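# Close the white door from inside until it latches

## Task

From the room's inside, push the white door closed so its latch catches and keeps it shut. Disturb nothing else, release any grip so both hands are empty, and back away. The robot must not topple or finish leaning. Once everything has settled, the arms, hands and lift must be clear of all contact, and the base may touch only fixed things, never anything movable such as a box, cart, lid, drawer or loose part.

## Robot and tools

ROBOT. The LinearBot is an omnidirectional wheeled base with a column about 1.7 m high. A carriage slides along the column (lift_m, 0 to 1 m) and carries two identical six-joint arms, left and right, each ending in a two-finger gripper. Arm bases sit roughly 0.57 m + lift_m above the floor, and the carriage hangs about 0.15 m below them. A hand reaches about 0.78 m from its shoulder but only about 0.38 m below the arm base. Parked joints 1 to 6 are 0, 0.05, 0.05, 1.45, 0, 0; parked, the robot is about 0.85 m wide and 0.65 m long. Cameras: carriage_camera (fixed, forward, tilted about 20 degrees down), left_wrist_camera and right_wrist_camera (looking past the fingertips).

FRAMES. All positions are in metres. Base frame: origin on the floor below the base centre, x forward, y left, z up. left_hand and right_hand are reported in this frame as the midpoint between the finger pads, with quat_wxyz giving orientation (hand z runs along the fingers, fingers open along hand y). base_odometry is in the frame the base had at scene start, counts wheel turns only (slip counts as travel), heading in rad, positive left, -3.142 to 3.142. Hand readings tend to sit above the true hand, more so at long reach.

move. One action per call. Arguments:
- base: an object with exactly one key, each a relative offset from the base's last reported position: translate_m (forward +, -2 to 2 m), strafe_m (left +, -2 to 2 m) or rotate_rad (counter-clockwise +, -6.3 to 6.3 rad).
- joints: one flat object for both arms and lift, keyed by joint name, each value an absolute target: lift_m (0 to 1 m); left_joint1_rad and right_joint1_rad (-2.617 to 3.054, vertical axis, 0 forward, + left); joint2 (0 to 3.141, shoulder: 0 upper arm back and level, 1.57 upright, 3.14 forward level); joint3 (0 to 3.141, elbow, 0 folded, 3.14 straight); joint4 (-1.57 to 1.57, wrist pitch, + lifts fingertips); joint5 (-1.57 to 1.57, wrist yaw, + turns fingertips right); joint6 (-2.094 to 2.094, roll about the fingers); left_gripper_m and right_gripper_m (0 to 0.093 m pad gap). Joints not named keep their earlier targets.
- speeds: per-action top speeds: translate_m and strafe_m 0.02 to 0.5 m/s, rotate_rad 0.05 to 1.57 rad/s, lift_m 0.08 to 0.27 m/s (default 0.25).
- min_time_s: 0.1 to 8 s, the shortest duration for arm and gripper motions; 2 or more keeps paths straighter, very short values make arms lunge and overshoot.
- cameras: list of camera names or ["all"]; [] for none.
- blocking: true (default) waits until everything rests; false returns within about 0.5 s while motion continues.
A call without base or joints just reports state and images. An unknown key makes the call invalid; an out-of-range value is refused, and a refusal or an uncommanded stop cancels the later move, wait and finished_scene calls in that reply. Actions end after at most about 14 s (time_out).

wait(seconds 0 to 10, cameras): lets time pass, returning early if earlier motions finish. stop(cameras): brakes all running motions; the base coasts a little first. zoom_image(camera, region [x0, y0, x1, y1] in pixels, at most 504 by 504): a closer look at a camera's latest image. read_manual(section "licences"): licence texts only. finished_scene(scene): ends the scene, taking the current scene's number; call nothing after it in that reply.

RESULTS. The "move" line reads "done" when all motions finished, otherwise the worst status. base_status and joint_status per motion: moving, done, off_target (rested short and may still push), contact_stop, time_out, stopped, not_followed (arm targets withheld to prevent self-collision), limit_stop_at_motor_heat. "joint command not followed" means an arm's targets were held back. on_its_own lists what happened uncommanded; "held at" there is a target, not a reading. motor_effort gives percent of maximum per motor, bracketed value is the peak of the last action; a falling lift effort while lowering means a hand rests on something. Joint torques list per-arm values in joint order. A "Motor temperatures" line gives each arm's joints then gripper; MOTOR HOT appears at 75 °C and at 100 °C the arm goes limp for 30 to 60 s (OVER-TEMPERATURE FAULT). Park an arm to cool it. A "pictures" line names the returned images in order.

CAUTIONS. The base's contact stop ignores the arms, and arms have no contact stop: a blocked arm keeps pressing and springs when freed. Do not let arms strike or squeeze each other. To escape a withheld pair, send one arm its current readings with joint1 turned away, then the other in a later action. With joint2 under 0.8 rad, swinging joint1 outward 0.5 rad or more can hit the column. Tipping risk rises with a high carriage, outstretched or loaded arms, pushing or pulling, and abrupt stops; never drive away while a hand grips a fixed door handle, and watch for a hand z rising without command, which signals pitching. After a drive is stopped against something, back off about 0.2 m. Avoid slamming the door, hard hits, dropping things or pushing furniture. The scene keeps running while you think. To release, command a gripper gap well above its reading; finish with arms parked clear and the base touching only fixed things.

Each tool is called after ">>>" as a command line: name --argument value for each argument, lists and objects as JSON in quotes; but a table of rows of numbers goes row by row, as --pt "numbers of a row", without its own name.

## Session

>>> move --cameras '["carriage_camera"]'

Scene clock: 0.00 s.
Joint torques (N m): no reading
Motor temperatures (°C): left_arm=[30 32 36 30 28 30 27] | right_arm=[31 32 34 30 29 29 31]
base_odometry: x=+0.000 y=+0.000 heading=+0.000
base_status: not commanded
joint_positions: lift_m=+0.300 left_joint1_rad=-0.004 left_joint2_rad=+0.043 left_joint3_rad=+0.038 left_joint4_rad=+1.478 left_joint5_rad=-0.003 left_joint6_rad=-0.042 left_gripper_m=+0.09396 right_joint1_rad=-0.020 right_joint2_rad=+0.054 right_joint3_rad=+0.039 right_joint4_rad=+1.497 right_joint5_rad=+0.020 right_joint6_rad=+0.048 right_gripper_m=+0.09396
joint_status: not commanded
motor_effort: lift_m=+18 drive_wheels=+0
left_hand: x=+0.2411 y=+0.2976 z=+1.3111 quat_wxyz=(+0.999, -0.002, +0.049, -0.023) (m; base frame)
right_hand: x=+0.2395 y=-0.3011 z=+1.3116 quat_wxyz=(+0.999, +0.011, +0.044, +0.013) (m; base frame)
pictures: carriage_camera
Images, in order (width x height): carriage_camera 672x504.

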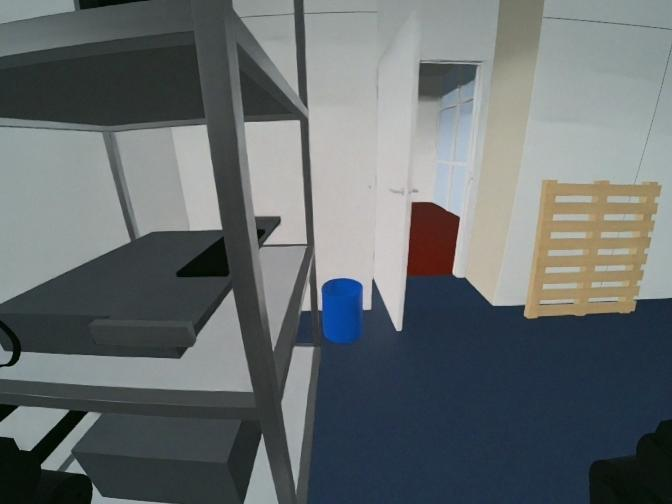

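>>> move --base '{"strafe_m": -0.6}' --joints '{"lift_m": 0.0, "left_gripper_m": 0.0, "right_gripper_m": 0.0}' --speeds '{"lift_m": 0.27}' --cameras '[]'

>>> move --base '{"translate_m": 1.27}' --joints '{"left_joint1_rad": 0.0, "left_joint2_rad": 1.9, "left_joint3_rad": 1.3, "left_joint4_rad": 0.6, "left_joint5_rad": 0, "left_joint6_rad": 0}' --speeds '{"translate_m": 0.45}' --min_time_s 2.5 --cameras '["carriage_camera"]'

Scene clock: 55.87 s.
Joint torques (N m): left_arm=[-0.06 4.07 5.45 -0.16 0.09 0.02] | right_arm=[-0.16 3.92 5.76 -0.3 -0.1 -0.06]
move: done
base_odometry: x=-0.001 y=-0.600 heading=-0.001
base_status: done
joint_positions: lift_m=+0.000 left_joint1_rad=-0.003 left_joint2_rad=+0.043 left_joint3_rad=+0.038 left_joint4_rad=+1.478 left_joint5_rad=-0.003 left_joint6_rad=-0.042 left_gripper_m=+0.00066 right_joint1_rad=-0.020 right_joint2_rad=+0.054 right_joint3_rad=+0.039 right_joint4_rad=+1.497 right_joint5_rad=+0.020 right_joint6_rad=+0.048 right_gripper_m=+0.00010
joint_status: all done
motor_effort: lift_m=+18(19) drive_wheels=-2(20)
left_hand: x=+0.2411 y=+0.2976 z=+1.0110 quat_wxyz=(+0.999, -0.002, +0.049, -0.022) (m; base frame)
right_hand: x=+0.2395 y=-0.3011 z=+1.0115 quat_wxyz=(+0.999, +0.011, +0.044, +0.014) (m; base frame)
pictures: none
No camera images: "cameras" was empty.

Scene clock: 60.77 s.
Joint torques (N m): left_arm=[0.08 -10.18 9.51 1.89 0.11 0.19] | right_arm=[-0.13 3.95 5.75 -0.31 -0.09 -0.03]
Motor temperatures (°C): left_arm=[30 35 41 30 28 30 27] | right_arm=[30 34 36 30 29 29 31]
move: done
base_odometry: x=+1.269 y=-0.602 heading=-0.001
base_status: done
joint_positions: lift_m=+0.000 left_joint1_rad=-0.003 left_joint2_rad=+1.891 left_joint3_rad=+1.272 left_joint4_rad=+0.608 left_joint5_rad=-0.003 left_joint6_rad=-0.011 left_gripper_m=+0.00066 right_joint1_rad=-0.020 right_joint2_rad=+0.054 right_joint3_rad=+0.039 right_joint4_rad=+1.498 right_joint5_rad=+0.020 right_joint6_rad=+0.048 right_gripper_m=+0.00010
joint_status: all done
motor_effort: lift_m=+18(19) drive_wheels=-2(15)
left_hand: x=+0.8005 y=+0.2957 z=+0.8487 quat_wxyz=(+0.703, -0.004, +0.711, -0.004) (m; base frame)
right_hand: x=+0.2394 y=-0.3011 z=+1.0116 quat_wxyz=(+0.999, +0.011, +0.044, +0.014) (m; base frame)
pictures: carriage_camera
Images, in order (width x height): carriage_camera 672x504.

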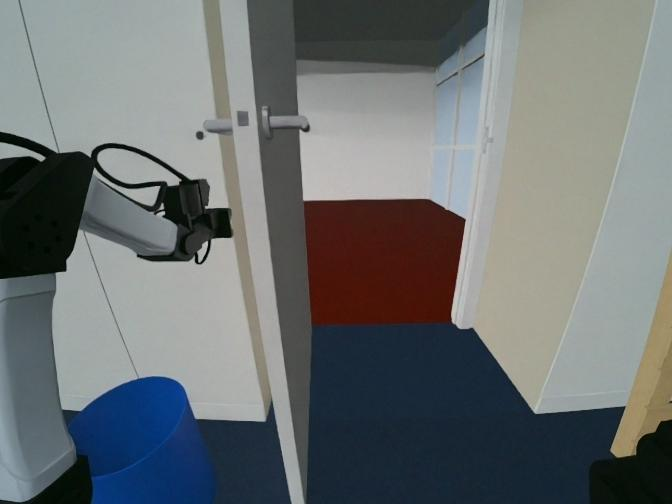

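>>> move --base '{"strafe_m": -0.32}' --speeds '{"strafe_m": 0.25}' --cameras '["carriage_camera"]'

>>> move --base '{"translate_m": 0.65}' --joints '{"left_joint1_rad": -0.85}' --speeds '{"translate_m": 0.22}' --min_time_s 2.8 --cameras '["carriage_camera"]'

Scene clock: 83.93 s.
Joint torques (N m): left_arm=[0.18 -10.14 9.22 1.88 0.26 0.03] | right_arm=[-0.09 3.93 5.75 -0.3 -0.11 -0.06]
move: done
base_odometry: x=+1.269 y=-0.922 heading=-0.001
base_status: done
joint_positions: lift_m=+0.000 left_joint1_rad=-0.003 left_joint2_rad=+1.891 left_joint3_rad=+1.272 left_joint4_rad=+0.608 left_joint5_rad=-0.013 left_joint6_rad=+0.001 left_gripper_m=+0.00065 right_joint1_rad=-0.020 right_joint2_rad=+0.054 right_joint3_rad=+0.039 right_joint4_rad=+1.498 right_joint5_rad=+0.020 right_joint6_rad=+0.048 right_gripper_m=+0.00010
joint_status: not commanded
motor_effort: lift_m=+18(19) drive_wheels=+0(13)
left_hand: x=+0.8005 y=+0.2975 z=+0.8485 quat_wxyz=(+0.703, -0.003, +0.711, +0.004) (m; base frame)
right_hand: x=+0.2394 y=-0.3011 z=+1.0116 quat_wxyz=(+0.999, +0.011, +0.044, +0.014) (m; base frame)
pictures: carriage_camera
Images, in order (width x height): carriage_camera 672x504.

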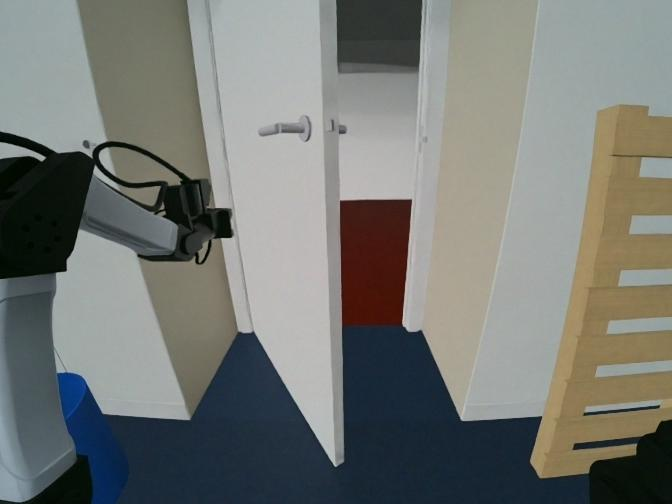

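Scene clock: 88.07 s.
Joint torques (N m): left_arm=[-0.53 -10.13 9.36 1.96 0.2 0.04] | right_arm=[-0.13 4 5.81 -0.29 -0.1 -0.03]
Motor temperatures (°C): left_arm=[30 39 46 35 28 30 28] | right_arm=[30 34 36 29 29 29 31]
move: done
base_odometry: x=+1.919 y=-0.923 heading=-0.001
base_status: done
joint_positions: lift_m=+0.000 left_joint1_rad=-0.844 left_joint2_rad=+1.889 left_joint3_rad=+1.272 left_joint4_rad=+0.600 left_joint5_rad=-0.013 left_joint6_rad=+0.002 left_gripper_m=+0.00064 right_joint1_rad=-0.020 right_joint2_rad=+0.054 right_joint3_rad=+0.039 right_joint4_rad=+1.498 right_joint5_rad=+0.020 right_joint6_rad=+0.048 right_gripper_m=+0.00010
joint_status: all done
motor_effort: lift_m=+18(19) drive_wheels=-2(15)
left_hand: x=+0.6057 y=-0.1386 z=+0.8477 quat_wxyz=(+0.642, +0.289, +0.652, -0.282) (m; base frame)
right_hand: x=+0.2394 y=-0.3011 z=+1.0116 quat_wxyz=(+0.999, +0.011, +0.044, +0.014) (m; base frame)
pictures: carriage_camera
Images, in order (width x height): carriage_camera 672x504.

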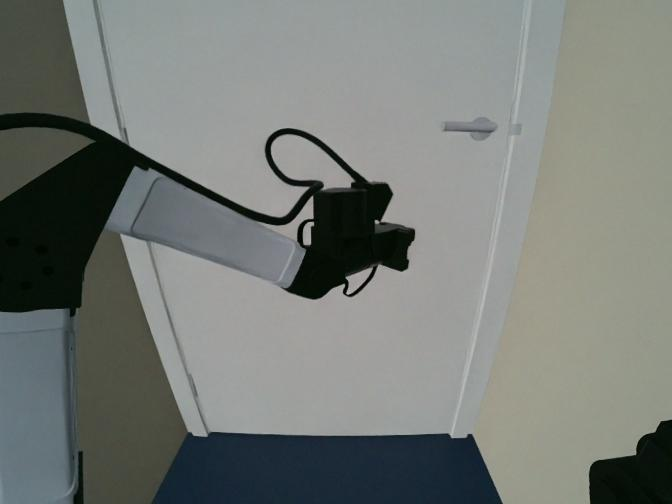

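>>> move --joints '{"left_joint1_rad": 0.0, "left_joint2_rad": 0.05, "left_joint3_rad": 0.05, "left_joint4_rad": 1.45, "right_joint1_rad": 0.0, "right_joint2_rad": 0.9, "right_joint3_rad": 0.7, "right_joint4_rad": 0.2, "right_joint5_rad": 0, "right_joint6_rad": 0}' --min_time_s 1.5 --cameras '[]'

>>> move --base '{"translate_m": 0.28}' --speeds '{"translate_m": 0.15}' --cameras '["carriage_camera"]'

Scene clock: 102.70 s.
Joint torques (N m): left_arm=[0.32 3.15 4.51 0.04 0.19 0.03] | right_arm=[0.66 -1.55 10.76 2.15 -0.19 -0.13]
move: done
base_odometry: x=+1.919 y=-0.923 heading=-0.001
base_status: not commanded
joint_positions: lift_m=+0.000 left_joint1_rad=-0.007 left_joint2_rad=+0.057 left_joint3_rad=+0.058 left_joint4_rad=+1.434 left_joint5_rad=-0.009 left_joint6_rad=+0.002 left_gripper_m=+0.00064 right_joint1_rad=-0.009 right_joint2_rad=+0.895 right_joint3_rad=+0.670 right_joint4_rad=+0.211 right_joint5_rad=+0.013 right_joint6_rad=+0.009 right_gripper_m=+0.00010
joint_status: all done
motor_effort: lift_m=+18(19) drive_wheels=+4(4)
left_hand: x=+0.2501 y=+0.2986 z=+1.0151 quat_wxyz=(+0.998, -0.004, +0.068, -0.002) (m; base frame)
right_hand: x=+0.5702 y=-0.3025 z=+0.9005 quat_wxyz=(+0.702, +0.011, +0.712, -0.005) (m; base frame)
pictures: none
No camera images: "cameras" was empty.

Scene clock: 105.53 s.
Joint torques (N m): left_arm=[0.35 3.14 4.6 0 0.21 0.06] | right_arm=[0.83 25.09 -0.75 7.69 -0.19 -0.12]
Motor temperatures (°C): left_arm=[30 40 46 36 28 30 28] | right_arm=[30 35 37 34 29 29 31]
move: done
base_odometry: x=+2.199 y=-0.923 heading=-0.002
base_status: done
joint_positions: lift_m=+0.000 left_joint1_rad=-0.007 left_joint2_rad=+0.057 left_joint3_rad=+0.057 left_joint4_rad=+1.440 left_joint5_rad=-0.009 left_joint6_rad=+0.002 left_gripper_m=+0.00064 right_joint1_rad=-0.009 right_joint2_rad=+0.616 right_joint3_rad=+0.784 right_joint4_rad=-0.359 right_joint5_rad=+0.013 right_joint6_rad=+0.008 right_gripper_m=+0.00010
joint_status: not commanded
motor_effort: lift_m=+18(18) drive_wheels=+28(32)
left_hand: x=+0.2487 y=+0.2986 z=+1.0151 quat_wxyz=(+0.998, -0.004, +0.065, -0.002) (m; base frame)
right_hand: x=+0.4947 y=-0.3018 z=+0.8994 quat_wxyz=(+0.636, +0.011, +0.772, -0.005) (m; base frame)
pictures: carriage_camera
Images, in order (width x height): carriage_camera 672x504.

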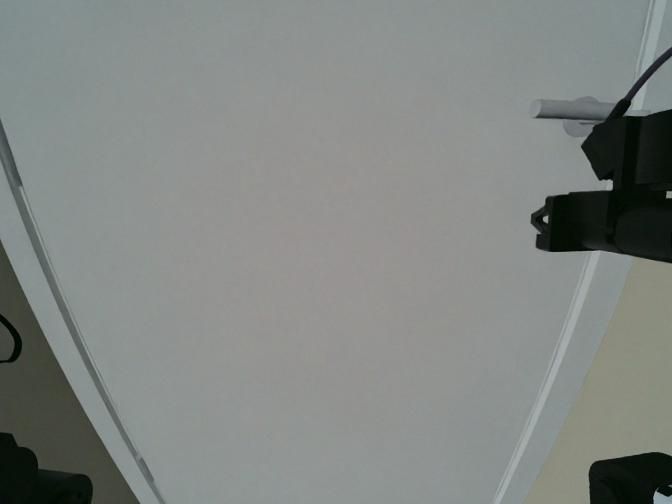

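>>> move --base '{"translate_m": -0.35}' --speeds '{"translate_m": 0.4}' --cameras '["carriage_camera"]'

>>> zoom_image --camera "carriage_camera" --region '[420, 60, 540, 180]'

Scene clock: 113.80 s.
Joint torques (N m): left_arm=[0.4 3.26 4.68 -0.13 0.19 0.04] | right_arm=[0.69 -2.28 7.46 2.39 -0.16 -0.12]
Motor temperatures (°C): left_arm=[30 39 45 34 28 30 28] | right_arm=[30 45 37 50 29 29 31]
move: done
base_odometry: x=+1.849 y=-0.922 heading=-0.003
base_status: done
joint_positions: lift_m=+0.000 left_joint1_rad=-0.007 left_joint2_rad=+0.055 left_joint3_rad=+0.056 left_joint4_rad=+1.447 left_joint5_rad=-0.009 left_joint6_rad=+0.002 left_gripper_m=+0.00064 right_joint1_rad=-0.009 right_joint2_rad=+0.902 right_joint3_rad=+0.705 right_joint4_rad=+0.190 right_joint5_rad=+0.012 right_joint6_rad=+0.008 right_gripper_m=+0.00010
joint_status: not commanded
motor_effort: lift_m=+18(19) drive_wheels=-2(20)
left_hand: x=+0.2469 y=+0.2985 z=+1.0149 quat_wxyz=(+0.998, -0.004, +0.061, -0.002) (m; base frame)
right_hand: x=+0.5715 y=-0.3023 z=+0.9100 quat_wxyz=(+0.704, +0.010, +0.710, -0.005) (m; base frame)
pictures: carriage_camera
Images, in order (width x height): carriage_camera 672x504.

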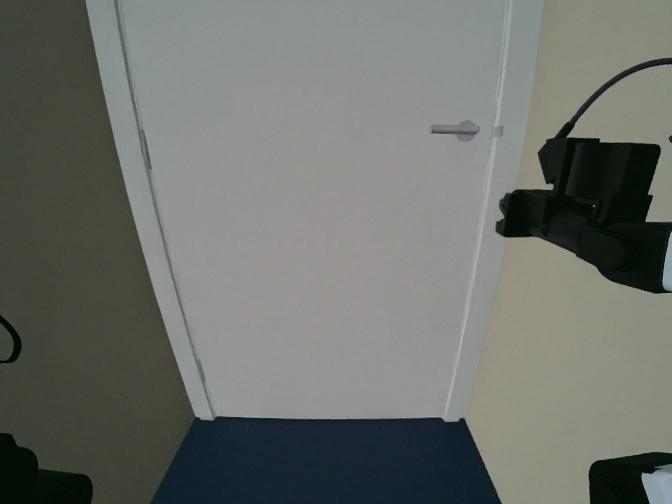

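Scaled by 4.200 from the camera's 672x504 image, which has a finer 960x720 frame.

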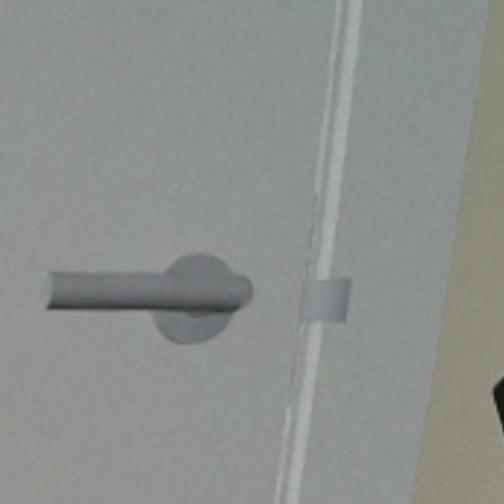

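Latched, matching scene 1.

>>> finished_scene --scene 2

The scene is finished: the task was done.


## Next scene

The same job, from a new start.

>>> move --cameras '["carriage_camera"]'

Scene clock: 0.00 s.
Joint torques (N m): no reading
Motor temperatures (°C): left_arm=[30 31 34 29 27 30 27] | right_arm=[30 31 32 30 29 29 31]
base_odometry: x=+0.000 y=+0.000 heading=+0.000
base_status: not commanded
joint_positions: lift_m=+0.300 left_joint1_rad=-0.008 left_joint2_rad=+0.051 left_joint3_rad=+0.041 left_joint4_rad=+1.440 left_joint5_rad=+0.011 left_joint6_rad=+0.011 left_gripper_m=+0.09396 right_joint1_rad=+0.018 right_joint2_rad=+0.067 right_joint3_rad=+0.063 right_joint4_rad=+1.446 right_joint5_rad=+0.039 right_joint6_rad=-0.006 right_gripper_m=+0.09396
joint_status: not commanded
motor_effort: lift_m=+18 drive_wheels=+1
left_hand: x=+0.2522 y=+0.2949 z=+1.3106 quat_wxyz=(+0.997, +0.006, +0.071, +0.001) (m; base frame)
right_hand: x=+0.2488 y=-0.3033 z=+1.3166 quat_wxyz=(+0.998, +0.018, +0.064, +0.005) (m; base frame)
pictures: carriage_camera
Images, in order (width x height): carriage_camera 672x504.

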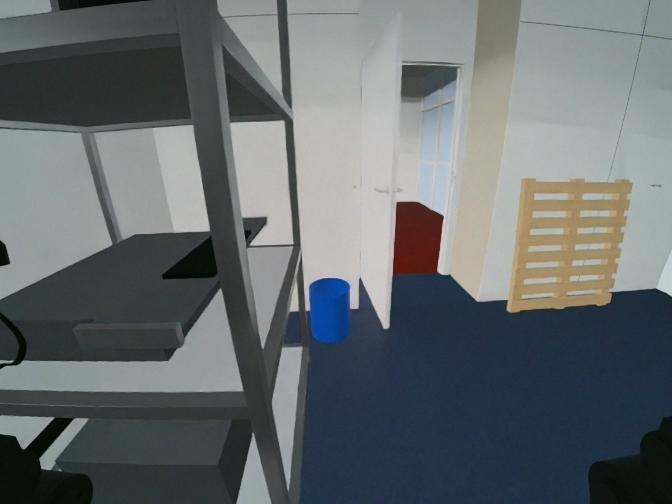

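>>> move --base '{"strafe_m": -0.5}' --joints '{"lift_m": 0.0, "left_gripper_m": 0.0, "right_gripper_m": 0.0}' --speeds '{"lift_m": 0.27}' --cameras '[]'

>>> move --base '{"translate_m": 1.28}' --joints '{"left_joint1_rad": 0.0, "left_joint2_rad": 1.9, "left_joint3_rad": 1.3, "left_joint4_rad": 0.6, "left_joint5_rad": 0, "left_joint6_rad": 0}' --speeds '{"translate_m": 0.45}' --min_time_s 2.5 --cameras '["carriage_camera"]'

>>> move --base '{"strafe_m": -0.31}' --speeds '{"strafe_m": 0.25}' --cameras '["carriage_camera"]'

Scene clock: 34.80 s.
Joint torques (N m): left_arm=[-0.17 3.93 5.52 -0.09 0.08 0.06] | right_arm=[-0.12 3.86 6.05 -0.19 -0.08 -0.06]
move: done
base_odometry: x=+0.000 y=-0.500 heading=-0.001
base_status: done
joint_positions: lift_m=+0.000 left_joint1_rad=-0.007 left_joint2_rad=+0.051 left_joint3_rad=+0.041 left_joint4_rad=+1.440 left_joint5_rad=+0.011 left_joint6_rad=+0.011 left_gripper_m=+0.00066 right_joint1_rad=+0.019 right_joint2_rad=+0.067 right_joint3_rad=+0.063 right_joint4_rad=+1.446 right_joint5_rad=+0.039 right_joint6_rad=-0.006 right_gripper_m=+0.00010
joint_status: all done
motor_effort: lift_m=+19(19) drive_wheels=-4(18)
left_hand: x=+0.2522 y=+0.2949 z=+1.0105 quat_wxyz=(+0.997, +0.006, +0.071, +0.001) (m; base frame)
right_hand: x=+0.2488 y=-0.3032 z=+1.0165 quat_wxyz=(+0.998, +0.018, +0.064, +0.005) (m; base frame)
pictures: none
No camera images: "cameras" was empty.

Scene clock: 39.83 s.
Joint torques (N m): left_arm=[0.44 -10.11 9.52 1.92 -0.02 -0.07] | right_arm=[-0.16 3.84 6.05 -0.2 -0.11 -0.04]
move: done
base_odometry: x=+1.280 y=-0.502 heading=-0.001
base_status: done
joint_positions: lift_m=+0.000 left_joint1_rad=-0.007 left_joint2_rad=+1.892 left_joint3_rad=+1.271 left_joint4_rad=+0.606 left_joint5_rad=+0.011 left_joint6_rad=+0.010 left_gripper_m=+0.00066 right_joint1_rad=+0.019 right_joint2_rad=+0.067 right_joint3_rad=+0.063 right_joint4_rad=+1.447 right_joint5_rad=+0.039 right_joint6_rad=-0.006 right_gripper_m=+0.00010
joint_status: all done
motor_effort: lift_m=+18(19) drive_wheels=+1(17)
left_hand: x=+0.8005 y=+0.2908 z=+0.8472 quat_wxyz=(+0.702, +0.010, +0.712, -0.003) (m; base frame)
right_hand: x=+0.2487 y=-0.3032 z=+1.0165 quat_wxyz=(+0.998, +0.018, +0.064, +0.005) (m; base frame)
pictures: carriage_camera
Images, in order (width x height): carriage_camera 672x504.

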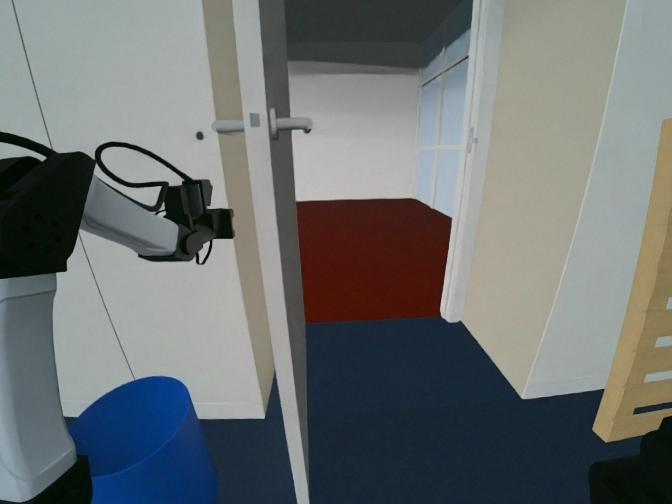

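Scene clock: 42.37 s.
Joint torques (N m): left_arm=[0.1 -10.13 9.54 1.97 0.27 -0.03] | right_arm=[0.12 3.81 6.04 -0.21 -0.08 -0.06]
move: done
base_odometry: x=+1.279 y=-0.812 heading=-0.001
base_status: done
joint_positions: lift_m=+0.000 left_joint1_rad=-0.004 left_joint2_rad=+1.892 left_joint3_rad=+1.271 left_joint4_rad=+0.604 left_joint5_rad=-0.014 left_joint6_rad=+0.004 left_gripper_m=+0.00065 right_joint1_rad=+0.019 right_joint2_rad=+0.067 right_joint3_rad=+0.063 right_joint4_rad=+1.447 right_joint5_rad=+0.039 right_joint6_rad=-0.006 right_gripper_m=+0.00010
joint_status: not commanded
motor_effort: lift_m=+18(19) drive_wheels=+0(16)
left_hand: x=+0.8006 y=+0.2969 z=+0.8469 quat_wxyz=(+0.701, -0.002, +0.713, +0.005) (m; base frame)
right_hand: x=+0.2487 y=-0.3032 z=+1.0165 quat_wxyz=(+0.998, +0.018, +0.064, +0.005) (m; base frame)
pictures: carriage_camera
Images, in order (width x height): carriage_camera 672x504.

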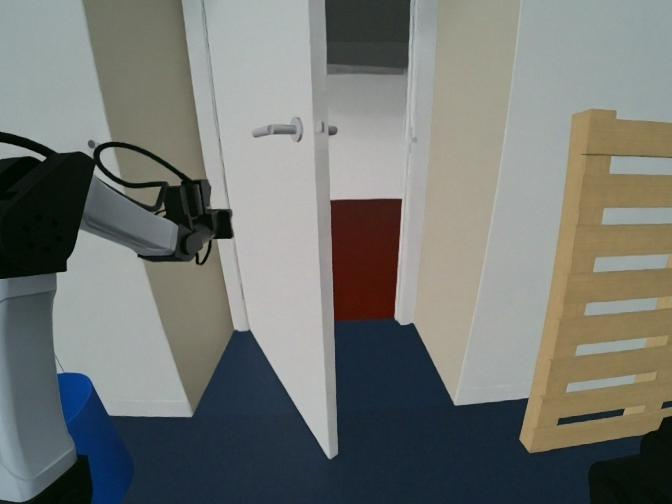

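>>> move --base '{"translate_m": 0.65}' --joints '{"left_joint1_rad": -0.85}' --speeds '{"translate_m": 0.22}' --min_time_s 2.8 --cameras '["carriage_camera"]'

Scene clock: 50.80 s.
Joint torques (N m): left_arm=[-0.59 -9.84 9.36 2.07 0.28 0] | right_arm=[-0.2 3.78 6.11 -0.19 -0.1 -0.04]
Motor temperatures (°C): left_arm=[30 35 39 34 28 30 27] | right_arm=[30 33 34 29 29 29 31]
move: done
base_odometry: x=+1.930 y=-0.813 heading=-0.001
base_status: done
joint_positions: lift_m=+0.000 left_joint1_rad=-0.844 left_joint2_rad=+1.891 left_joint3_rad=+1.272 left_joint4_rad=+0.598 left_joint5_rad=-0.013 left_joint6_rad=+0.004 left_gripper_m=+0.00064 right_joint1_rad=+0.019 right_joint2_rad=+0.067 right_joint3_rad=+0.063 right_joint4_rad=+1.446 right_joint5_rad=+0.039 right_joint6_rad=-0.006 right_gripper_m=+0.00010
joint_status: all done
motor_effort: lift_m=+18(19) drive_wheels=-1(14)
left_hand: x=+0.6057 y=-0.1388 z=+0.8461 quat_wxyz=(+0.641, +0.290, +0.653, -0.281) (m; base frame)
right_hand: x=+0.2488 y=-0.3032 z=+1.0165 quat_wxyz=(+0.998, +0.018, +0.064, +0.005) (m; base frame)
pictures: carriage_camera
Images, in order (width x height): carriage_camera 672x504.

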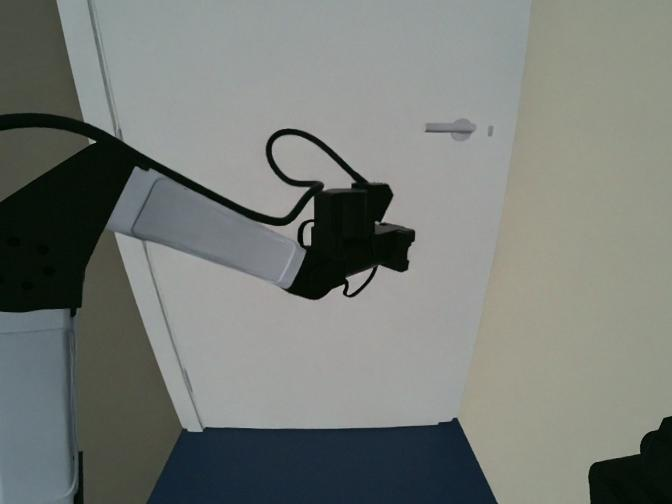

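>>> move --joints '{"left_joint1_rad": 0.0, "left_joint2_rad": 0.05, "left_joint3_rad": 0.05, "left_joint4_rad": 1.45, "right_joint1_rad": 0.0, "right_joint2_rad": 0.9, "right_joint3_rad": 0.7, "right_joint4_rad": 0.2, "right_joint5_rad": 0, "right_joint6_rad": 0}' --min_time_s 1.5 --cameras '[]'

>>> move --base '{"translate_m": 0.28}' --speeds '{"translate_m": 0.15}' --cameras '[]'

>>> move --base '{"translate_m": -0.3}' --speeds '{"translate_m": 0.4}' --cameras '["carriage_camera"]'

>>> zoom_image --camera "carriage_camera" --region '[400, 60, 520, 180]'

Scene clock: 64.17 s.
Joint torques (N m): left_arm=[0.35 3.21 4.49 0.04 0.23 -0.01] | right_arm=[-0.84 -1.48 11.19 2.17 -0.18 0.05]
move: done
base_odometry: x=+1.929 y=-0.813 heading=-0.001
base_status: not commanded
joint_positions: lift_m=+0.000 left_joint1_rad=-0.006 left_joint2_rad=+0.056 left_joint3_rad=+0.057 left_joint4_rad=+1.434 left_joint5_rad=-0.010 left_joint6_rad=+0.004 left_gripper_m=+0.00064 right_joint1_rad=+0.008 right_joint2_rad=+0.895 right_joint3_rad=+0.669 right_joint4_rad=+0.211 right_joint5_rad=+0.014 right_joint6_rad=-0.006 right_gripper_m=+0.00010
joint_status: all done
motor_effort: lift_m=+18(18) drive_wheels=+5(5)
left_hand: x=+0.2501 y=+0.2987 z=+1.0150 quat_wxyz=(+0.998, -0.005, +0.068, -0.001) (m; base frame)
right_hand: x=+0.5702 y=-0.2968 z=+0.8999 quat_wxyz=(+0.702, +0.000, +0.712, -0.004) (m; base frame)
pictures: none
No camera images: "cameras" was empty.

Scene clock: 66.93 s.
Joint torques (N m): left_arm=[0.35 3.15 4.67 0.01 0.21 -0.02] | right_arm=[-0.91 7.41 10.25 3.33 -0.16 0.04]
move: done
base_odometry: x=+2.209 y=-0.813 heading=-0.002
base_status: done
joint_positions: lift_m=+0.000 left_joint1_rad=-0.006 left_joint2_rad=+0.056 left_joint3_rad=+0.056 left_joint4_rad=+1.440 left_joint5_rad=-0.010 left_joint6_rad=+0.004 left_gripper_m=+0.00064 right_joint1_rad=+0.008 right_joint2_rad=+0.801 right_joint3_rad=+0.678 right_joint4_rad=+0.101 right_joint5_rad=+0.010 right_joint6_rad=-0.006 right_gripper_m=+0.00010
joint_status: not commanded
motor_effort: lift_m=+18(18) drive_wheels=+12(15)
left_hand: x=+0.2488 y=+0.2987 z=+1.0149 quat_wxyz=(+0.998, -0.005, +0.065, -0.001) (m; base frame)
right_hand: x=+0.5499 y=-0.2963 z=+0.9075 quat_wxyz=(+0.699, -0.002, +0.715, -0.003) (m; base frame)
pictures: none
No camera images: "cameras" was empty.

Scene clock: 69.50 s.
Joint torques (N m): left_arm=[0.31 3.02 4.52 0 0.22 0.01] | right_arm=[-0.84 -2.07 10.02 2.31 -0.13 0.03]
move: done
base_odometry: x=+1.909 y=-0.813 heading=-0.002
base_status: done
joint_positions: lift_m=+0.000 left_joint1_rad=-0.006 left_joint2_rad=+0.056 left_joint3_rad=+0.056 left_joint4_rad=+1.442 left_joint5_rad=-0.010 left_joint6_rad=+0.004 left_gripper_m=+0.00064 right_joint1_rad=+0.008 right_joint2_rad=+0.901 right_joint3_rad=+0.681 right_joint4_rad=+0.192 right_joint5_rad=+0.008 right_joint6_rad=-0.006 right_gripper_m=+0.00010
joint_status: not commanded
motor_effort: lift_m=+18(18) drive_wheels=+1(12)
left_hand: x=+0.2485 y=+0.2987 z=+1.0149 quat_wxyz=(+0.998, -0.005, +0.064, -0.001) (m; base frame)
right_hand: x=+0.5713 y=-0.2958 z=+0.8990 quat_wxyz=(+0.697, -0.002, +0.717, -0.002) (m; base frame)
pictures: carriage_camera
Images, in order (width x height): carriage_camera 672x504.

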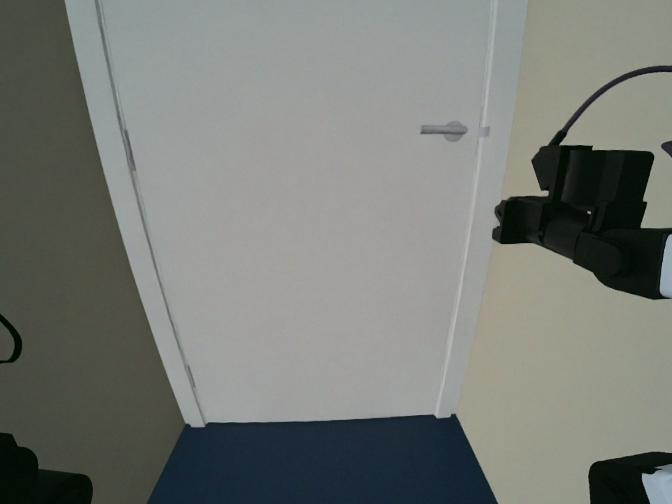

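Scaled by 4.200 from the camera's 672x504 image, which has a finer 960x720 frame.

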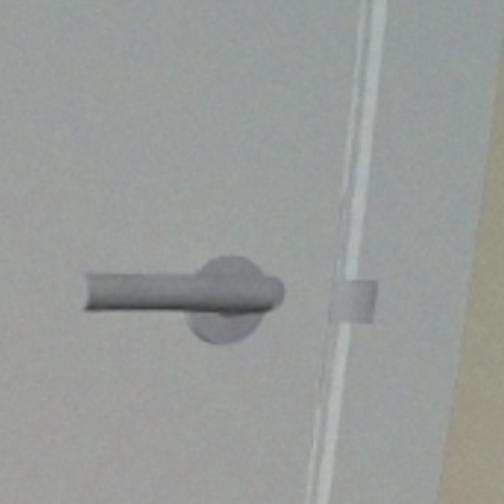

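>>> finished_scene --scene 3

The scene is finished: the task was done.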